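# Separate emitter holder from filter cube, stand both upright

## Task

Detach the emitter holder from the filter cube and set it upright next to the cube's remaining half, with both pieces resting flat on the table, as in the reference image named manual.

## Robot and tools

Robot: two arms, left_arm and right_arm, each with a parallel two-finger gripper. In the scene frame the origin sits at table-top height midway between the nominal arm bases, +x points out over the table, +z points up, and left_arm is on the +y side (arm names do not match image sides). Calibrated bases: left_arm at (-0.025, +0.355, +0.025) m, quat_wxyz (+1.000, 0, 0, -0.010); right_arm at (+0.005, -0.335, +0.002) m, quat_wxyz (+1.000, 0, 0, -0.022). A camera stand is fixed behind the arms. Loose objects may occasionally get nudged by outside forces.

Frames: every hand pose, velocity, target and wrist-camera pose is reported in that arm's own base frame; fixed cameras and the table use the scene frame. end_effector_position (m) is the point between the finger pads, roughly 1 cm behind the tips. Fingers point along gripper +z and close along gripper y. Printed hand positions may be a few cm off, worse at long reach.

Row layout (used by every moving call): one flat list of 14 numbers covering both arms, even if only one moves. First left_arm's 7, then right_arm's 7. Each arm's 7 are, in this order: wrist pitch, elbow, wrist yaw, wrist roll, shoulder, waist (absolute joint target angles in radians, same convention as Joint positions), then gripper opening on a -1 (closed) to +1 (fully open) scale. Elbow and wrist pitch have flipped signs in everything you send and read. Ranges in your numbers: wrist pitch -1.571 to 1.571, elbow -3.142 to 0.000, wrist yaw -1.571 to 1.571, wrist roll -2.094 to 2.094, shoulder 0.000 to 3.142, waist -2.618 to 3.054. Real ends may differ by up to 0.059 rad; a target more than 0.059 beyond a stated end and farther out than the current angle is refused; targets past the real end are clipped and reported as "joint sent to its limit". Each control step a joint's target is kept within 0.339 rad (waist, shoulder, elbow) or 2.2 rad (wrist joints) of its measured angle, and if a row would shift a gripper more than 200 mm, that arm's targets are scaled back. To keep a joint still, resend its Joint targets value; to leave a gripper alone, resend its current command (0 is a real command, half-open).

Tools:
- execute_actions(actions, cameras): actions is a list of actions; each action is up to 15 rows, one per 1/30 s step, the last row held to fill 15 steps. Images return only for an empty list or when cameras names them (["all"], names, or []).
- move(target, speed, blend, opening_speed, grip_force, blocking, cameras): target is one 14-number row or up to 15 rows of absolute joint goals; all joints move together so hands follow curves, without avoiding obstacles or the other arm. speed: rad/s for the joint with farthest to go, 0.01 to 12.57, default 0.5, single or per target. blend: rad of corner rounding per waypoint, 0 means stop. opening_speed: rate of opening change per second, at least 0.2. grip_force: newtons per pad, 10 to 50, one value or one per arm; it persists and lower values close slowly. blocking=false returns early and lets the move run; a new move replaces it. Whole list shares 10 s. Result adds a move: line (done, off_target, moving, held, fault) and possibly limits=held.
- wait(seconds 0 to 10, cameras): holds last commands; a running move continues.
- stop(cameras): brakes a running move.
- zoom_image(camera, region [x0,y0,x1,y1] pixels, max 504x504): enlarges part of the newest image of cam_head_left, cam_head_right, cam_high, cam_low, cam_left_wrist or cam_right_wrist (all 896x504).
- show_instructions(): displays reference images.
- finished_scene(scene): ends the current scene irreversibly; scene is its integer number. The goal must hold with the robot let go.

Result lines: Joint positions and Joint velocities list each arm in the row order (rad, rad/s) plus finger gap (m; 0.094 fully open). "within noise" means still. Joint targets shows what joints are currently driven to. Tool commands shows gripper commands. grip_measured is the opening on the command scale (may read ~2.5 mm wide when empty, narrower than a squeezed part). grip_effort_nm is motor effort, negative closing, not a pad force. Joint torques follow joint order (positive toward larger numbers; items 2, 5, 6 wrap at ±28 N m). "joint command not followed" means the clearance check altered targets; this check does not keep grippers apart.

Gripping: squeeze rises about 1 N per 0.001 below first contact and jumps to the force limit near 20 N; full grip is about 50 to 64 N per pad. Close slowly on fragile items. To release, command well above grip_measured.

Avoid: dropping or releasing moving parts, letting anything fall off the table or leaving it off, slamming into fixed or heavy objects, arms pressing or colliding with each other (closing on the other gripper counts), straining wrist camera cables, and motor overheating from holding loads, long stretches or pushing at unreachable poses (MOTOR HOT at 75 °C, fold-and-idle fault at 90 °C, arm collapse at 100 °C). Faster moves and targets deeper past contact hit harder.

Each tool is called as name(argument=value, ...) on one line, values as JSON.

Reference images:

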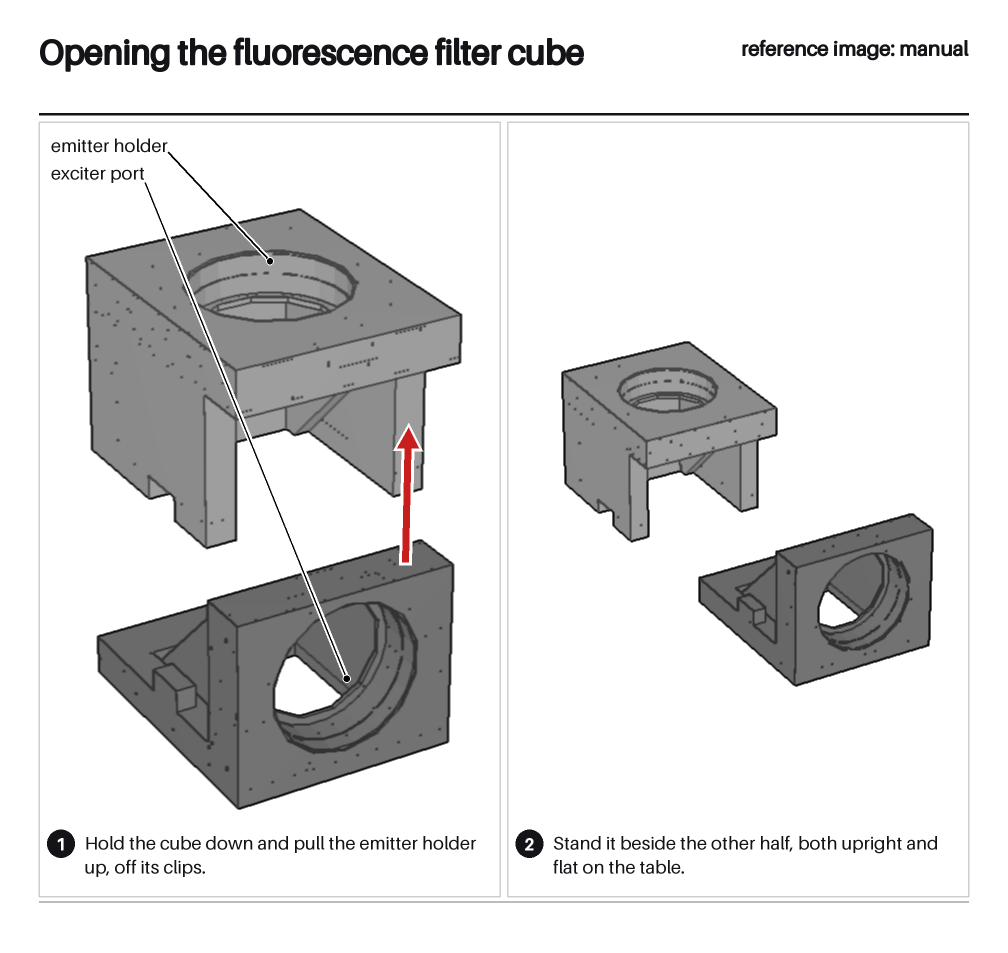

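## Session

execute_actions(actions=[])

zoom_image(camera="cam_head_left", region=[340, 200, 540, 340])

Scene clock: 0.00 s.
left_arm: end_effector_position=(+0.4084, +0.0349, +0.1149) grip_measured=+1.000 grip_effort_nm=n/a end_effector_quat_wxyz=(+0.593, -0.059, +0.802, +0.043) | right_arm: end_effector_position=(+0.4151, -0.0041, +0.1259) grip_measured=+1.000 grip_effort_nm=n/a end_effector_quat_wxyz=(+0.620, +0.004, +0.781, -0.073)
Joint names: [wrist pitch, elbow, wrist yaw, wrist roll, shoulder, waist]
Joint positions: left_arm=[-0.821 -0.413 -0.105 -0.033 1.532 0.037 0.094] | right_arm=[-0.935 -0.41 0.186 -0.069 1.571 0.068 0.094]
Joint velocities: within noise
Joint torques (N m): no reading
Heat: left arm: 23 °C; right arm: 23 °C.
Joint targets: left_arm=[-0.818 -0.419 -0.105 -0.034 1.526 0.037] | right_arm=[-0.935 -0.417 0.188 -0.069 1.563 0.068]
Tool commands: left_gripper/opening=+1.0 right_gripper/opening=+1.0

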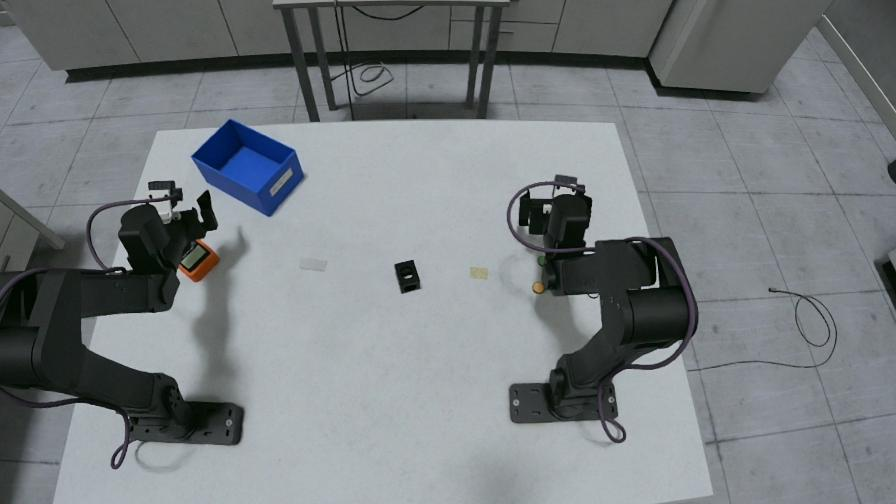

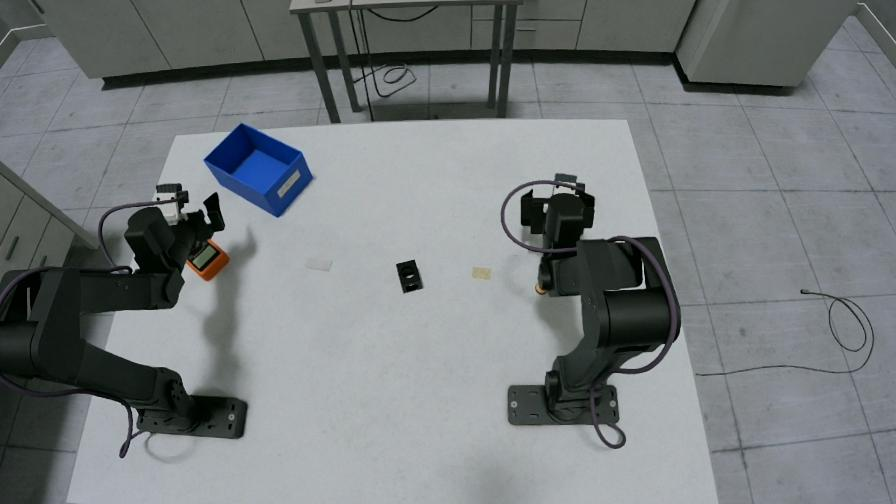

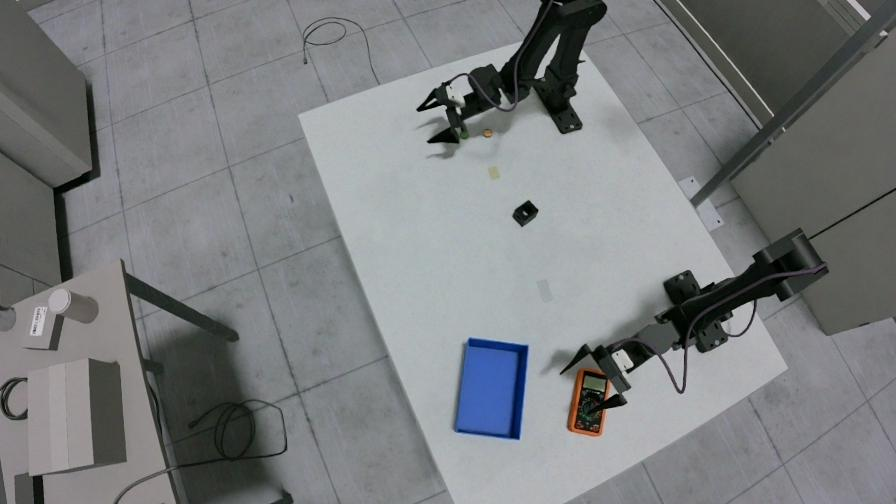

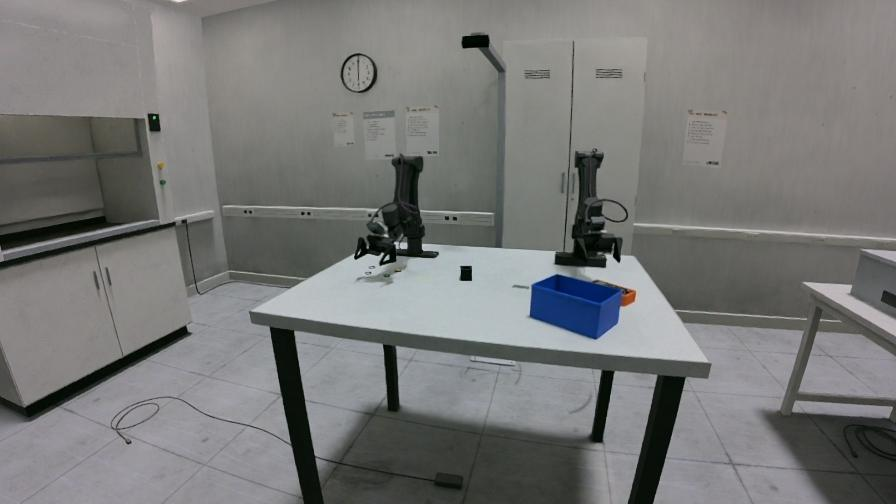

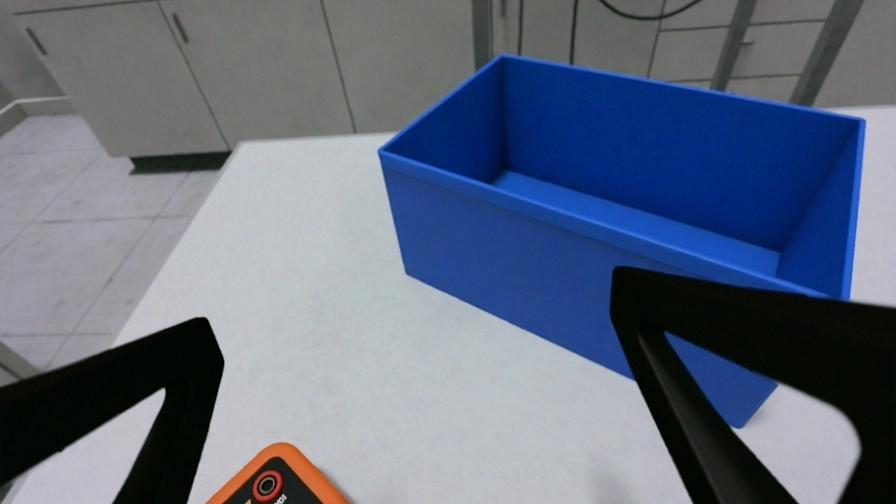

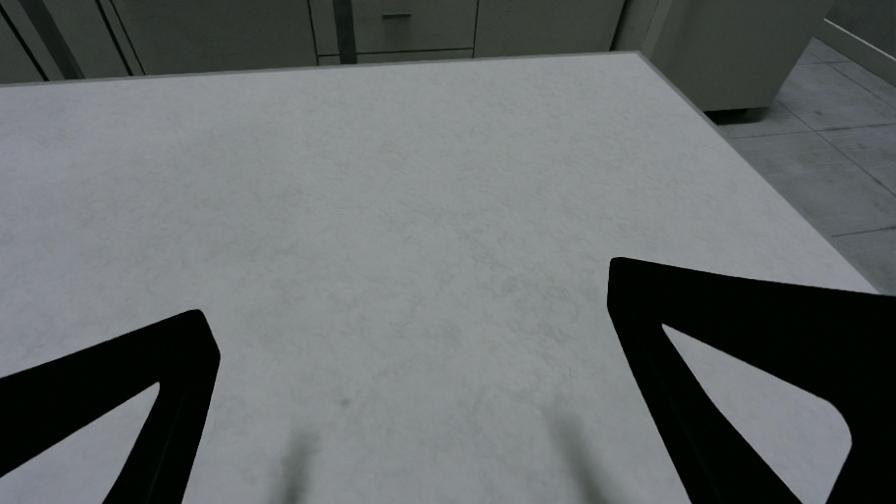

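Scaled by 2.520 from the camera's 896x504 image, which has a finer 1280x720 frame.

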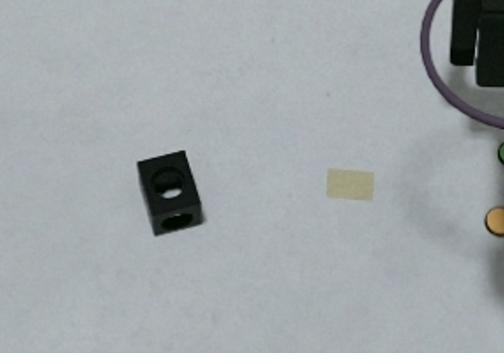

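move(target=[0.1,-0.95,-0.6,-0.45,1.15,-1.4,1,1.38,-1.95,0,0.556,2.155,0.872,1], speed=1.0, cameras=["cam_right_wrist","cam_left_wrist","cam_head_left"])

zoom_image(camera="cam_right_wrist", region=[300, 60, 600, 300])

Scene clock: 8.00 s.
left_arm: end_effector_position=(+0.1658, -0.3537, +0.2892) grip_measured=+1.000 grip_effort_nm=0.05 end_effector_quat_wxyz=(+0.526, +0.207, +0.769, -0.298) | right_arm: end_effector_position=(+0.2660, +0.3196, +0.0985) grip_measured=+1.000 grip_effort_nm=0.01 end_effector_quat_wxyz=(+0.004, -0.164, +0.987, +0.003)
Joint names: [wrist pitch, elbow, wrist yaw, wrist roll, shoulder, waist]
Joint positions: left_arm=[0.086 -0.925 -0.592 -0.441 1.169 -1.396 0.094] | right_arm=[1.35 -1.925 -0.001 0.546 2.136 0.874 0.094]
Joint torques (N m): left_arm=[-1.76 -8.12 -0.21 -0.12 -4.78 -0.29] | right_arm=[-0.01 -8.25 0.01 0.09 -9.74 -0.27]
Heat: left arm: 25 °C; right arm: 23 °C.
Joint targets: left_arm=[0.100 -0.950 -0.600 -0.450 1.150 -1.400] | right_arm=[1.380 -1.950 0.000 0.556 2.155 0.872]
move: done
Images, in order (width x height): cam_head_left 896x504, cam_left_wrist 896x504, cam_right_wrist 896x504.

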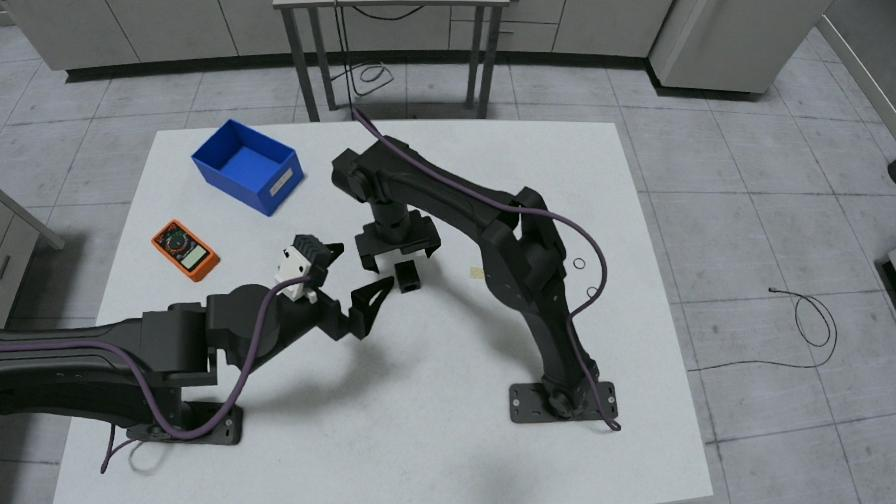

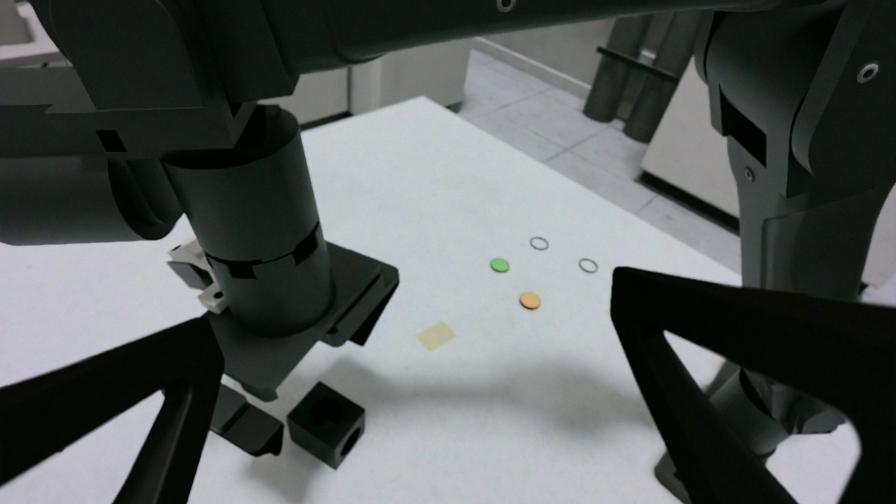

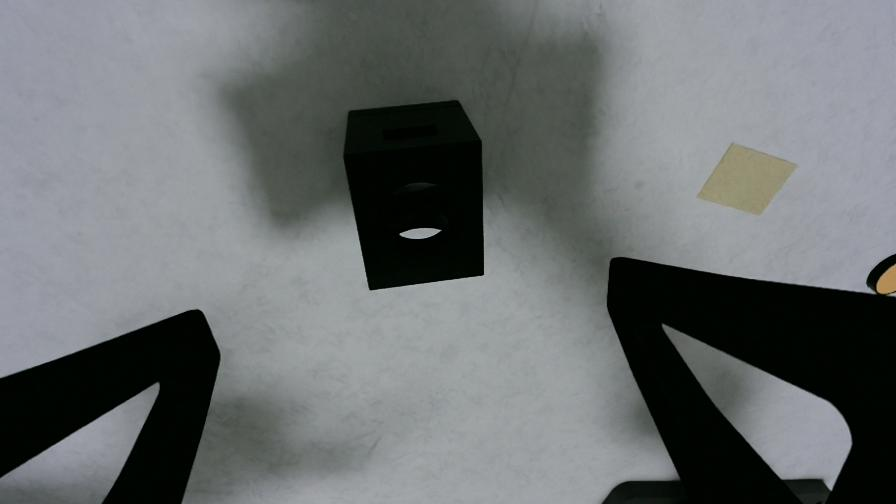

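Scaled by 1.680 from the camera's 896x504 image, which has a finer 1280x720 frame.

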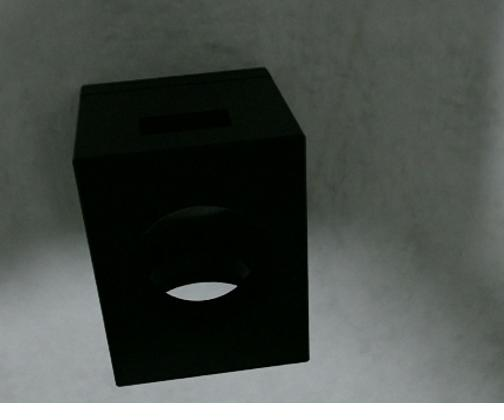

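move(target=[[0.1,-0.95,-0.6,-0.45,1.15,-1.4,1,1.122,-1.69,0,0.546,2.176,0.853,1],[0.1,-0.95,-0.6,-0.45,1.15,-1.4,1,1.122,-1.69,0,0.546,2.176,0.853,-0.35]], speed=0.4, opening_speed=0.9, cameras=["cam_right_wrist"])

Scene clock: 12.27 s.
left_arm: end_effector_position=(+0.1658, -0.3536, +0.2891) grip_measured=+1.000 grip_effort_nm=0.05 end_effector_quat_wxyz=(+0.526, +0.207, +0.769, -0.297) | right_arm: end_effector_position=(+0.2668, +0.3127, +0.0309) grip_measured=-0.160 grip_effort_nm=-1.02 end_effector_quat_wxyz=(-0.004, -0.157, +0.988, -0.001)
Joint names: [wrist pitch, elbow, wrist yaw, wrist roll, shoulder, waist]
Joint positions: left_arm=[0.086 -0.925 -0.592 -0.441 1.169 -1.396 0.094] | right_arm=[1.114 -1.698 -0.003 0.546 2.163 0.861 0.039]
Joint torques (N m): left_arm=[-1.78 -8.17 -0.21 -0.13 -4.74 -0.34] | right_arm=[-0.17 -4.92 0.05 -0.02 -10.24 -0.72]
Heat: left arm: 26 °C; right arm: 23 °C.
Joint targets: left_arm=[0.100 -0.950 -0.600 -0.450 1.150 -1.400] | right_arm=[1.122 -1.690 0.000 0.546 2.176 0.853]
move: done
Images, in order (width x height): cam_right_wrist 896x504.

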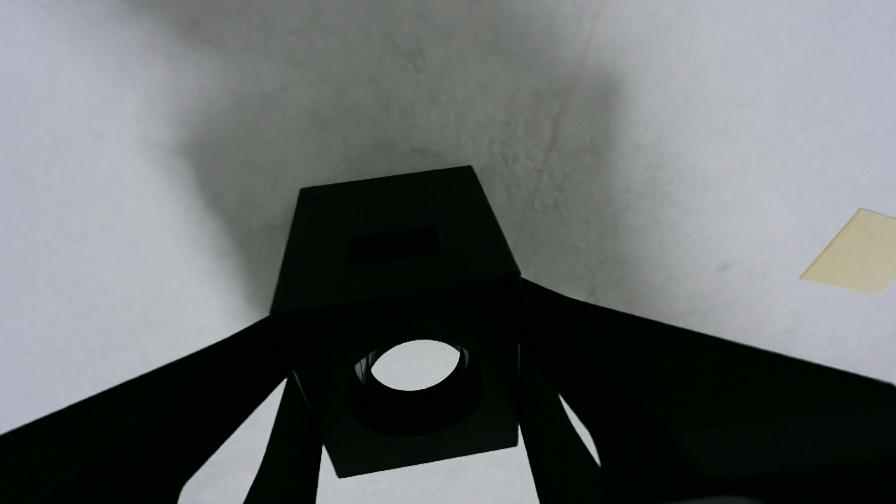

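move(target=[[0.1,-0.95,-0.6,-0.45,1.15,-1.4,1,1.21,-1.777,0,0.546,2.16,0.853,-0.35],[0.1,-0.95,-0.6,-0.45,1.15,-1.4,1,1.165,-1.668,0,1.13,2.09,0.797,-0.35],[-0.155,-0.828,-0.962,-0.733,1.814,-1.443,1,1.08,-1.582,0,1.13,2.111,0.797,-0.35]], speed=[0.2,0.4,0.4], blend=[0.03,0.01,0], cameras=["cam_right_wrist","cam_left_wrist","cam_low"])

zoom_image(camera="cam_low", region=[400, 200, 540, 300])

Scene clock: 17.97 s.
left_arm: end_effector_position=(+0.1983, -0.3646, +0.0789) grip_measured=+1.000 grip_effort_nm=0.05 end_effector_quat_wxyz=(+0.527, +0.134, +0.835, -0.085) | right_arm: end_effector_position=(+0.2730, +0.2859, +0.0313) grip_measured=-0.160 grip_effort_nm=-1.02 end_effector_quat_wxyz=(-0.008, +0.157, +0.988, -0.003)
Joint names: [wrist pitch, elbow, wrist yaw, wrist roll, shoulder, waist]
Joint positions: left_arm=[-0.141 -0.835 -0.946 -0.721 1.801 -1.435 0.094] | right_arm=[1.089 -1.611 -0.01 1.117 2.107 0.801 0.039]
Joint torques (N m): left_arm=[-1.61 -4.07 -0.51 -0.15 -6.34 -0.57] | right_arm=[-0.32 -2.93 0.11 0.11 -10.52 -0.42]
Heat: left arm: 26 °C; right arm: 24 °C.
Joint targets: left_arm=[-0.155 -0.828 -0.962 -0.733 1.814 -1.443] | right_arm=[1.080 -1.582 0.000 1.130 2.111 0.797]
move: done
Images, in order (width x height): cam_low 896x504, cam_left_wrist 896x504, cam_right_wrist 896x504.

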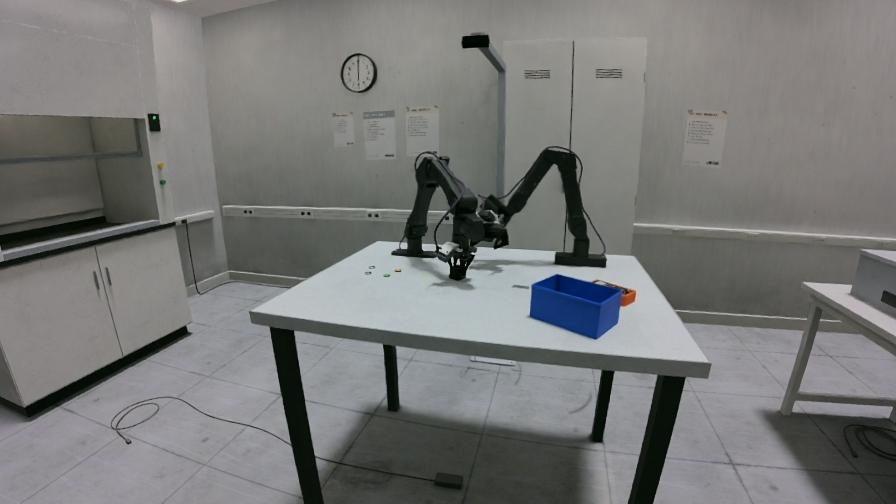

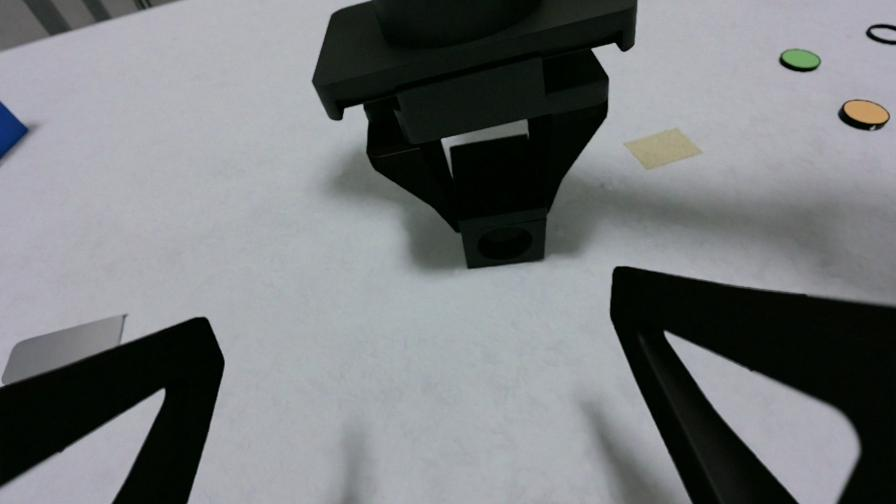

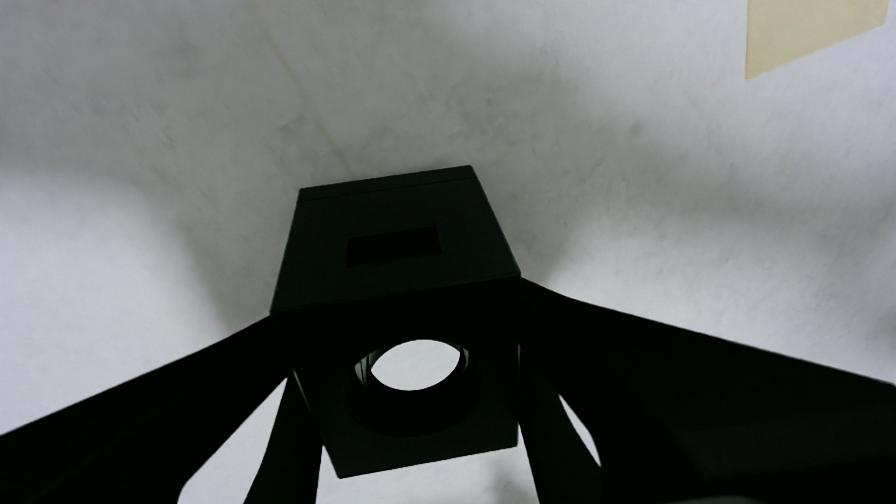

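Scaled by 3.600 from the camera's 896x504 image, which has a finer 1280x720 frame.

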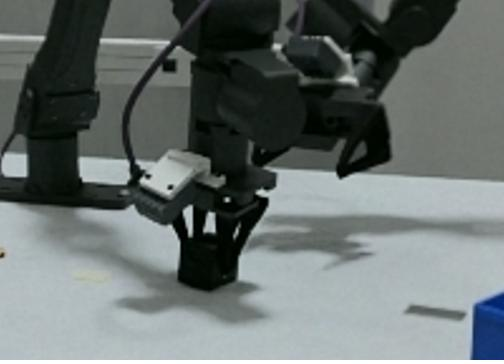

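move(target=[-0.48,-0.995,-0.885,-0.625,2.225,-1.368,1,1.08,-1.59,0,1.13,2.111,0.797,-0.35], speed=0.35, cameras=["cam_left_wrist","cam_right_wrist"])

Scene clock: 20.43 s.
left_arm: end_effector_position=(+0.2253, -0.4121, -0.0071) grip_measured=+1.000 grip_effort_nm=0.05 end_effector_quat_wxyz=(+0.523, +0.147, +0.835, -0.087) | right_arm: end_effector_position=(+0.2730, +0.2859, +0.0313) grip_measured=-0.160 grip_effort_nm=-1.02 end_effector_quat_wxyz=(-0.008, +0.157, +0.988, -0.003)
Joint names: [wrist pitch, elbow, wrist yaw, wrist roll, shoulder, waist]
Joint positions: left_arm=[-0.466 -0.974 -0.883 -0.627 2.204 -1.374 0.094] | right_arm=[1.089 -1.611 -0.01 1.117 2.107 0.801 0.039]
Joint torques (N m): left_arm=[-1.73 -5.31 -0.34 -0.02 -7.99 0.54] | right_arm=[-0.35 -3.6 0.11 0.1 -10.44 -0.47]
Heat: left arm: 26 °C; right arm: 25 °C.
Joint targets: left_arm=[-0.480 -0.995 -0.885 -0.625 2.225 -1.368] | right_arm=[1.080 -1.590 0.000 1.130 2.111 0.797]
move: done
Images, in order (width x height): cam_left_wrist 896x504, cam_right_wrist 896x504.

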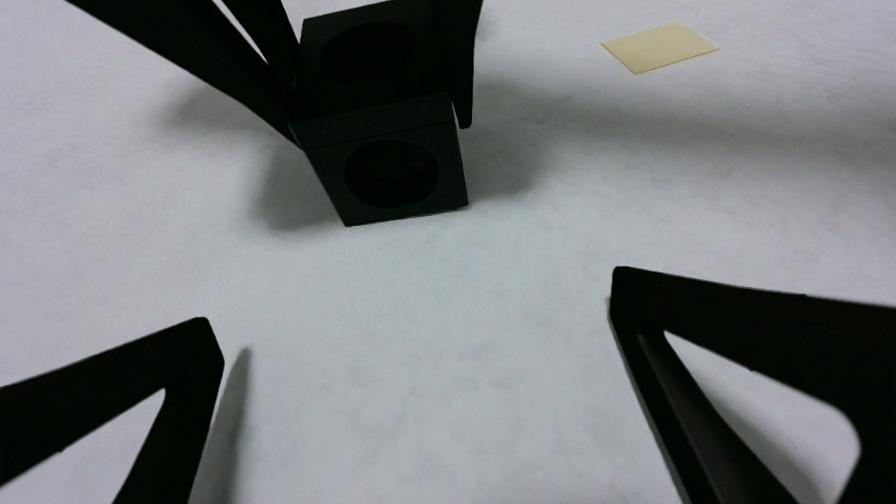

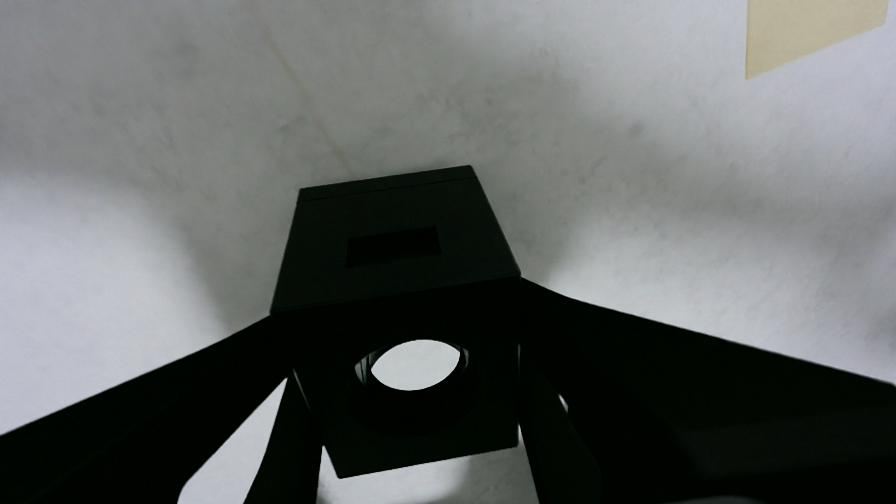

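move(target=[-0.487,-1.111,-0.832,-0.558,2.293,-1.265,1,1.08,-1.59,0,1.13,2.111,0.797,-0.35], speed=0.2, cameras=["cam_left_wrist"])

Scene clock: 23.13 s.
left_arm: end_effector_position=(+0.2734, -0.4234, -0.0046) grip_measured=+1.000 grip_effort_nm=0.05 end_effector_quat_wxyz=(+0.526, +0.127, +0.837, -0.082) | right_arm: end_effector_position=(+0.2730, +0.2859, +0.0313) grip_measured=-0.160 grip_effort_nm=-1.02 end_effector_quat_wxyz=(-0.008, +0.157, +0.988, -0.003)
Joint names: [wrist pitch, elbow, wrist yaw, wrist roll, shoulder, waist]
Joint positions: left_arm=[-0.474 -1.092 -0.832 -0.561 2.265 -1.267 0.094] | right_arm=[1.089 -1.611 -0.01 1.117 2.107 0.801 0.039]
Joint torques (N m): left_arm=[-1.75 -5.48 -0.34 0.01 -8.35 0.16] | right_arm=[-0.33 -3.67 0.1 0.11 -10.41 -0.39]
Heat: left arm: 26 °C; right arm: 25 °C.
Joint targets: left_arm=[-0.487 -1.111 -0.832 -0.558 2.293 -1.265] | right_arm=[1.080 -1.590 0.000 1.130 2.111 0.797]
move: done
Images, in order (width x height): cam_left_wrist 896x504.

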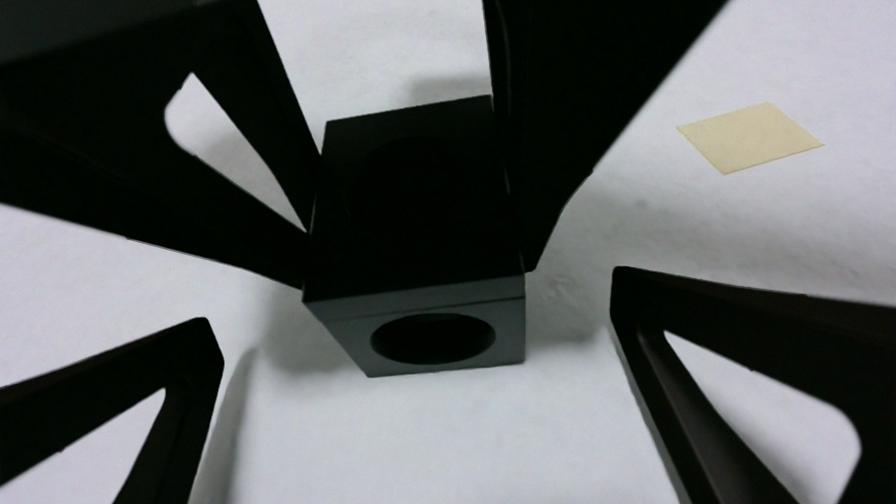

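move(target=[[-0.487,-1.111,-0.832,-0.558,2.293,-1.281,1,1.08,-1.59,0,1.13,2.111,0.797,-0.35],[-0.487,-1.111,-0.832,-0.558,2.293,-1.281,0,1.08,-1.59,0,1.13,2.111,0.797,-0.35]], speed=0.2, opening_speed=1.0, cameras=["cam_left_wrist"])

Scene clock: 26.30 s.
left_arm: end_effector_position=(+0.2703, -0.4256, -0.0047) grip_measured=+0.002 grip_effort_nm=-0.03 end_effector_quat_wxyz=(+0.525, +0.130, +0.837, -0.084) | right_arm: end_effector_position=(+0.2730, +0.2859, +0.0313) grip_measured=-0.160 grip_effort_nm=-1.02 end_effector_quat_wxyz=(-0.008, +0.157, +0.988, -0.003)
Joint names: [wrist pitch, elbow, wrist yaw, wrist roll, shoulder, waist]
Joint positions: left_arm=[-0.474 -1.092 -0.831 -0.56 2.265 -1.274 0.047] | right_arm=[1.089 -1.611 -0.01 1.117 2.107 0.801 0.039]
Joint torques (N m): left_arm=[-1.76 -5.5 -0.32 -0.01 -8.38 -0.53] | right_arm=[-0.32 -3.64 0.11 0.11 -10.4 -0.46]
Heat: left arm: 26 °C; right arm: 25 °C.
Joint targets: left_arm=[-0.487 -1.111 -0.832 -0.558 2.293 -1.281] | right_arm=[1.080 -1.590 0.000 1.130 2.111 0.797]
move: done
Images, in order (width x height): cam_left_wrist 896x504.

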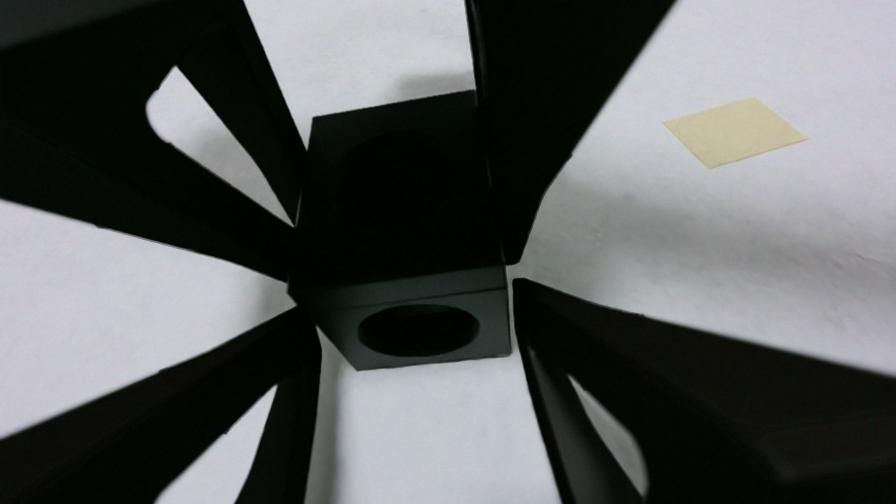

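move(target=[[-0.487,-1.111,-0.832,-0.558,2.293,-1.281,-0.35,1.08,-1.59,0,1.13,2.111,0.797,-0.35],[-0.487,-1.111,-0.832,-0.558,2.273,-1.281,-0.35,1.195,-1.693,0,1.13,2.087,0.797,-0.35],[-0.487,-1.111,-0.832,-0.558,2.268,-1.281,-0.35,1.31,-1.796,0,1.13,2.075,0.797,-0.35]], speed=[0.2,0.1,0.1], blend=[0,0.02,0], opening_speed=0.9, cameras=["cam_left_wrist","cam_right_wrist","cam_low"])

Scene clock: 30.13 s.
left_arm: end_effector_position=(+0.2790, -0.4347, +0.0223) grip_measured=-0.173 grip_effort_nm=-0.98 end_effector_quat_wxyz=(+0.558, +0.091, +0.817, -0.111) | right_arm: end_effector_position=(+0.2810, +0.2795, +0.0648) grip_measured=-0.160 grip_effort_nm=-1.02 end_effector_quat_wxyz=(+0.008, +0.147, +0.989, -0.027)
Joint names: [wrist pitch, elbow, wrist yaw, wrist roll, shoulder, waist]
Joint positions: left_arm=[-0.561 -1.11 -0.879 -0.558 2.256 -1.274 0.039] | right_arm=[1.244 -1.745 0.045 1.097 2.106 0.801 0.039]
Joint torques (N m): left_arm=[-0.94 -4.16 0.21 -0.03 -9.51 -0.51] | right_arm=[0.44 -10.85 -0.5 0.32 -13.53 -0.39]
Heat: left arm: 26 °C; right arm: 26 °C.
Joint targets: left_arm=[-0.487 -1.111 -0.832 -0.558 2.268 -1.281] | right_arm=[1.310 -1.796 0.000 1.130 2.075 0.797]
move: off_target (left_arm, right_arm); left_arm: the wrist pitch is farthest, 0.074 rad from its target; right_arm: the wrist pitch is farthest, 0.066 rad from its target
Images, in order (width x height): cam_low 896x504, cam_left_wrist 896x504, cam_right_wrist 896x504.

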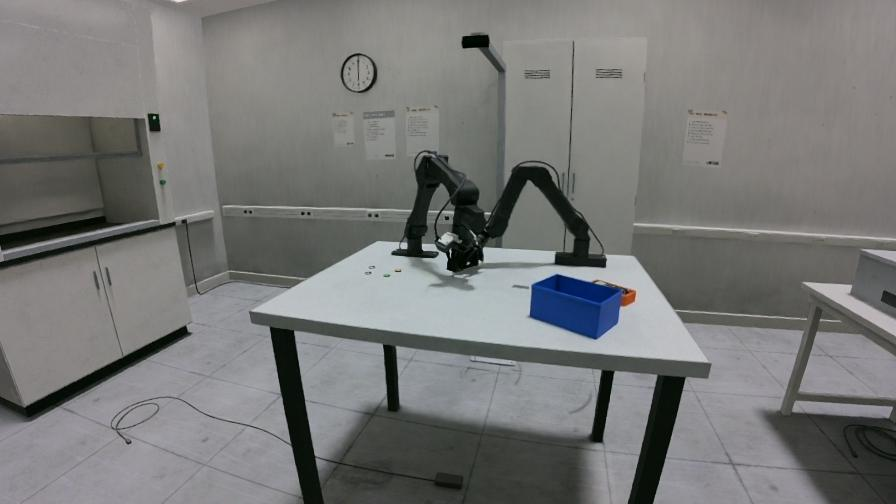

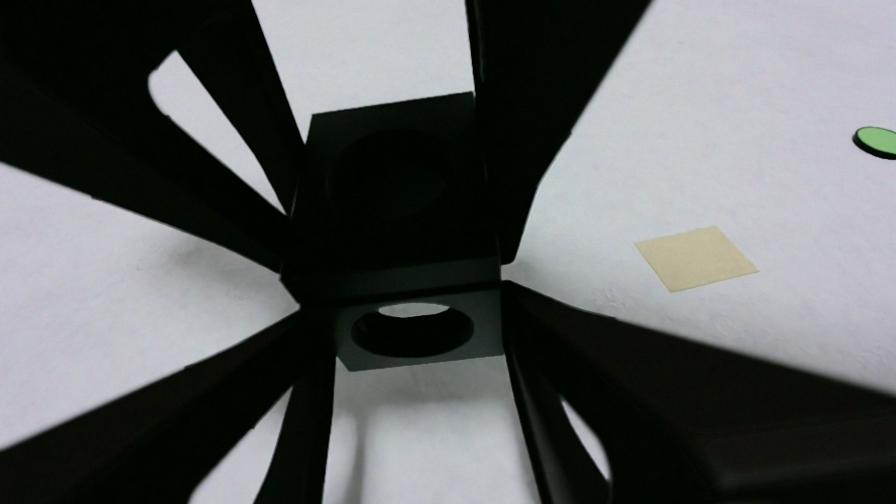

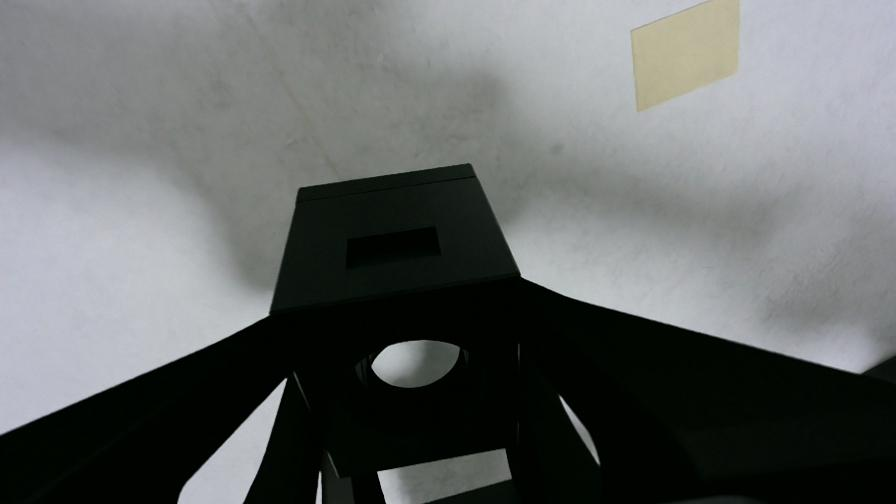

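move(target=[-0.487,-1.111,-0.832,-0.558,2.273,-1.281,-0.35,1.40,-1.895,0,1.13,2.065,0.797,-0.35], speed=0.1, cameras=["cam_left_wrist","cam_right_wrist","cam_low"])

Scene clock: 32.10 s.
left_arm: end_effector_position=(+0.2728, -0.4351, +0.0082) grip_measured=-0.174 grip_effort_nm=-0.98 end_effector_quat_wxyz=(+0.533, +0.120, +0.831, -0.103) | right_arm: end_effector_position=(+0.2773, +0.2874, +0.0959) grip_measured=-0.160 grip_effort_nm=-1.02 end_effector_quat_wxyz=(-0.009, +0.158, +0.987, -0.012)
Joint names: [wrist pitch, elbow, wrist yaw, wrist roll, shoulder, waist]
Joint positions: left_arm=[-0.495 -1.11 -0.828 -0.558 2.256 -1.274 0.039] | right_arm=[1.363 -1.869 -0.002 1.118 2.106 0.8 0.039]
Joint torques (N m): left_arm=[-1.57 -4.18 -0.32 -0.03 -9.1 -0.46] | right_arm=[0.15 -8.31 0.01 0.11 -14.42 -0.32]
Heat: left arm: 26 °C; right arm: 27 °C.
Joint targets: left_arm=[-0.487 -1.111 -0.832 -0.558 2.273 -1.281] | right_arm=[1.400 -1.895 0.000 1.130 2.065 0.797]
move: off_target (right_arm); right_arm: the shoulder is farthest, 0.041 rad from its target
Images, in order (width x height): cam_low 896x504, cam_left_wrist 896x504, cam_right_wrist 896x504.

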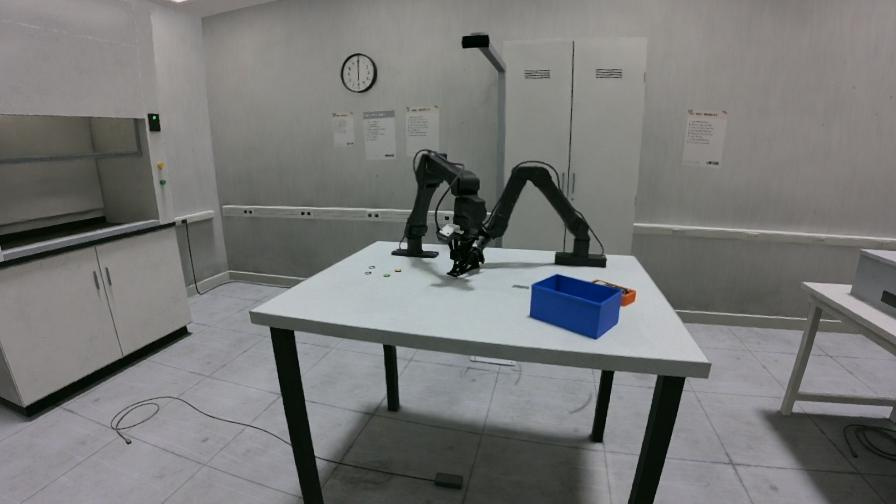

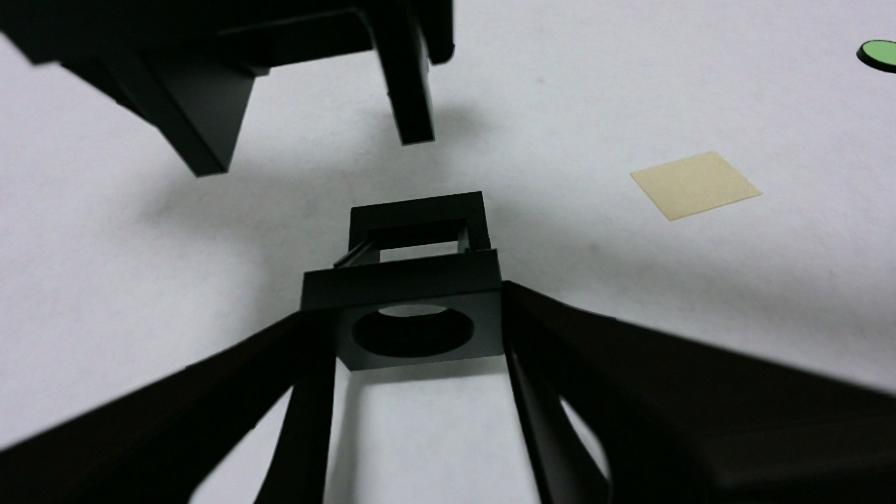

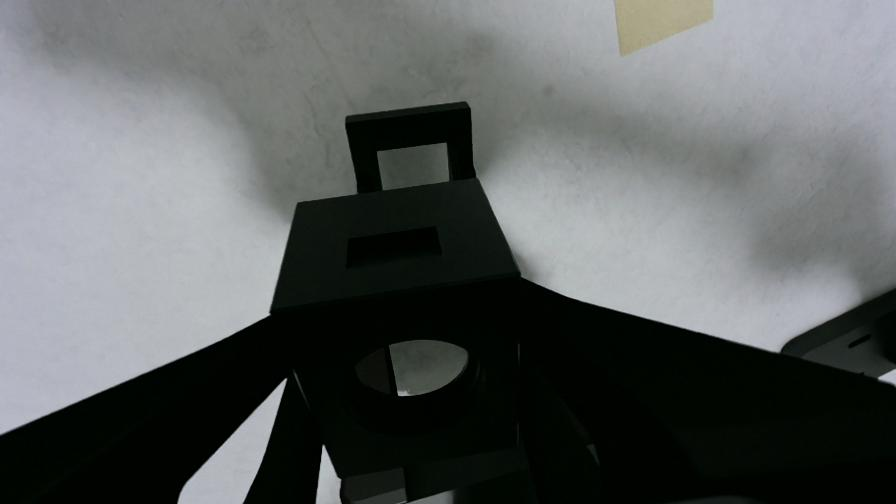

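move(target=[[-0.487,-1.111,-0.832,-0.558,2.273,-1.281,-0.35,1.46,-2.13,0,0.86,2.255,0.566,-0.35],[-0.462,-1.082,-0.832,-0.558,2.293,-1.281,-0.35,1.165,-1.828,0,0.86,2.268,0.566,-0.35]], speed=[0.35,0.25], cameras=["cam_left_wrist","cam_right_wrist","cam_low"])

zoom_image(camera="cam_low", region=[410, 230, 490, 290])

Scene clock: 36.37 s.
left_arm: end_effector_position=(+0.2700, -0.4261, -0.0053) grip_measured=-0.174 grip_effort_nm=-0.98 end_effector_quat_wxyz=(+0.524, +0.132, +0.837, -0.084) | right_arm: end_effector_position=(+0.3654, +0.2342, +0.0275) grip_measured=-0.161 grip_effort_nm=-1.02 end_effector_quat_wxyz=(-0.003, +0.148, +0.989, +0.001)
Joint names: [wrist pitch, elbow, wrist yaw, wrist roll, shoulder, waist]
Joint positions: left_arm=[-0.474 -1.093 -0.827 -0.558 2.266 -1.274 0.039] | right_arm=[1.154 -1.835 -0.006 0.863 2.255 0.565 0.039]
Joint torques (N m): left_arm=[-1.5 -3.04 -0.35 -0.04 -8.39 -0.5] | right_arm=[-0.16 -5.07 0.08 -0.04 -11.03 -0.01]
Heat: left arm: 26 °C; right arm: 27 °C.
Joint targets: left_arm=[-0.462 -1.082 -0.832 -0.558 2.293 -1.281] | right_arm=[1.165 -1.828 0.000 0.860 2.268 0.566]
move: done
Images, in order (width x height): cam_low 896x504, cam_left_wrist 896x504, cam_right_wrist 896x504.

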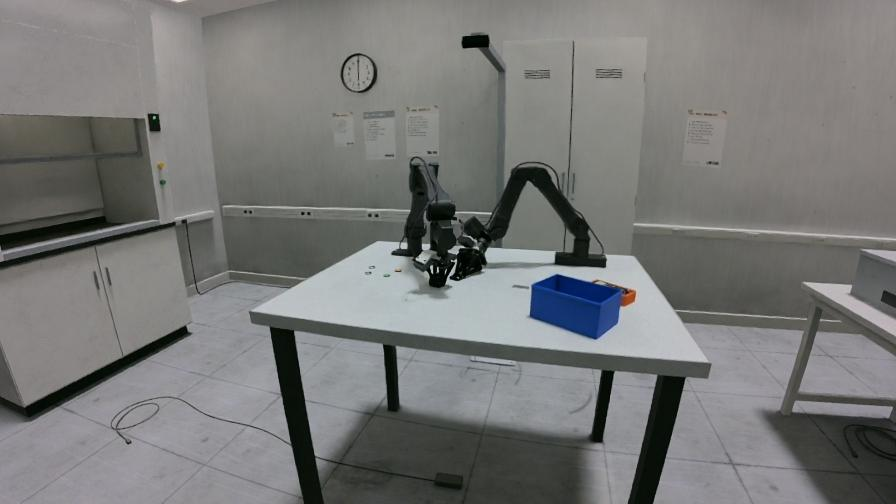

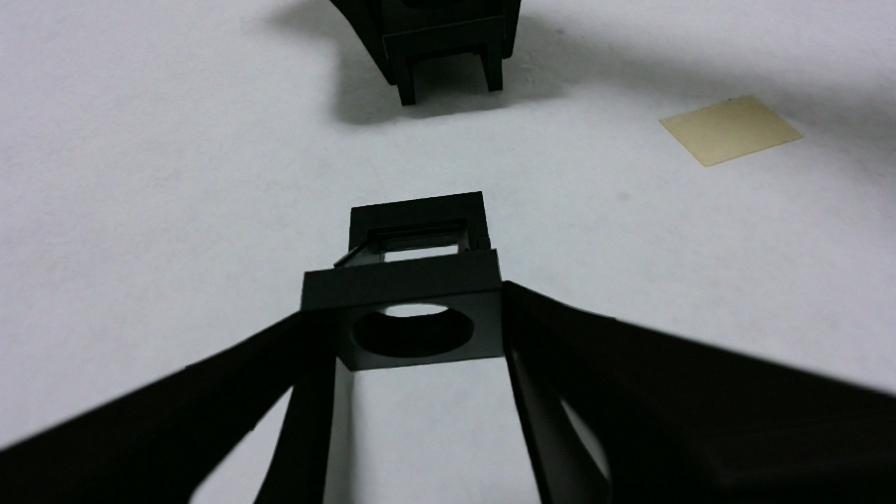

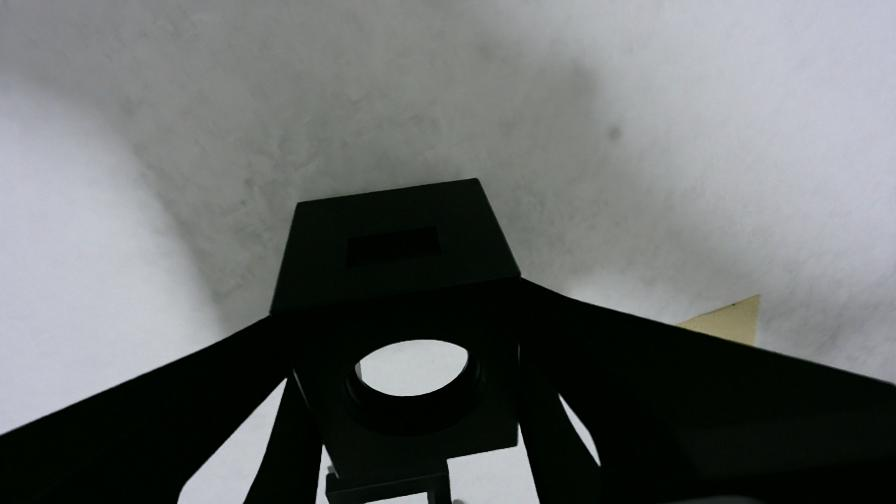

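Scaled by 6.300 from the camera's 896x504 image, which has a finer 1280x720 frame.

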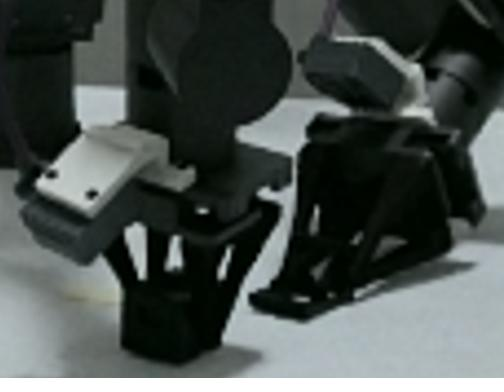

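move(target=[[-0.462,-1.082,-0.832,-0.558,2.293,-1.281,-0.35,1.157,-1.816,0,0.86,2.272,0.566,-0.35],[-0.462,-1.082,-0.832,-0.558,2.293,-1.281,0.5,1.157,-1.816,0,0.86,2.272,0.566,0.5]], speed=0.04, opening_speed=0.5, cameras=["cam_left_wrist","cam_right_wrist"])

Scene clock: 39.43 s.
left_arm: end_effector_position=(+0.2701, -0.4260, -0.0053) grip_measured=+0.498 grip_effort_nm=0.14 end_effector_quat_wxyz=(+0.525, +0.132, +0.837, -0.084) | right_arm: end_effector_position=(+0.3655, +0.2343, +0.0259) grip_measured=+0.497 grip_effort_nm=0.15 end_effector_quat_wxyz=(-0.003, +0.148, +0.989, +0.002)
Joint names: [wrist pitch, elbow, wrist yaw, wrist roll, shoulder, waist]
Joint positions: left_arm=[-0.474 -1.093 -0.828 -0.558 2.266 -1.274 0.07] | right_arm=[1.146 -1.829 -0.006 0.863 2.255 0.565 0.07]
Joint torques (N m): left_arm=[-1.51 -3.1 -0.34 -0.03 -8.42 -0.46] | right_arm=[-0.17 -4.53 0.06 -0.06 -10.67 0.05]
Heat: left arm: 26 °C; right arm: 26 °C.
Joint targets: left_arm=[-0.462 -1.082 -0.832 -0.558 2.293 -1.281] | right_arm=[1.157 -1.816 0.000 0.860 2.272 0.566]
move: done
Images, in order (width x height): cam_left_wrist 896x504, cam_right_wrist 896x504.

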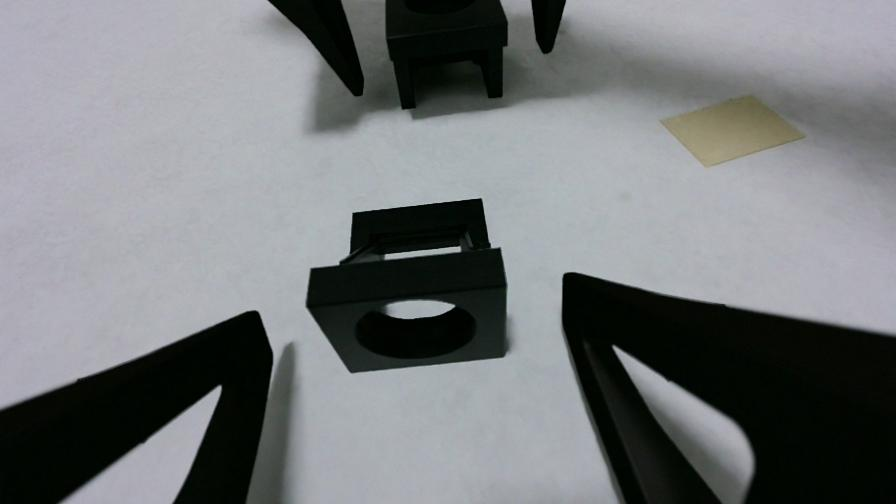

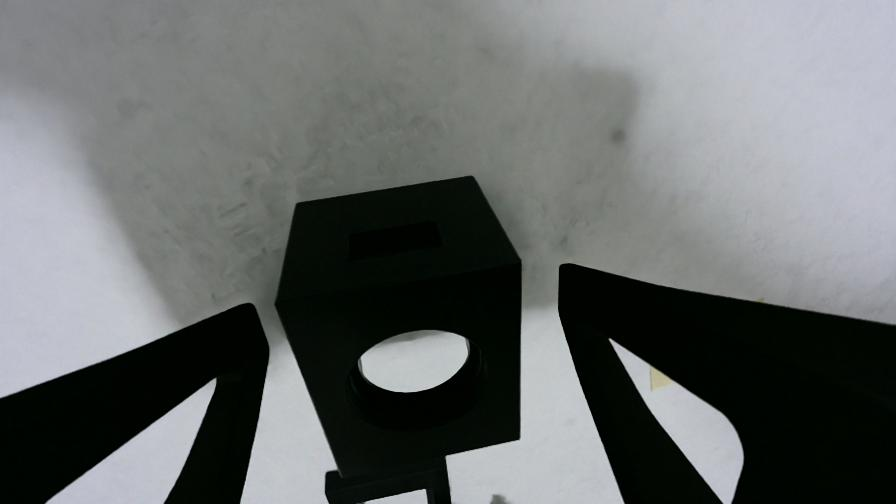

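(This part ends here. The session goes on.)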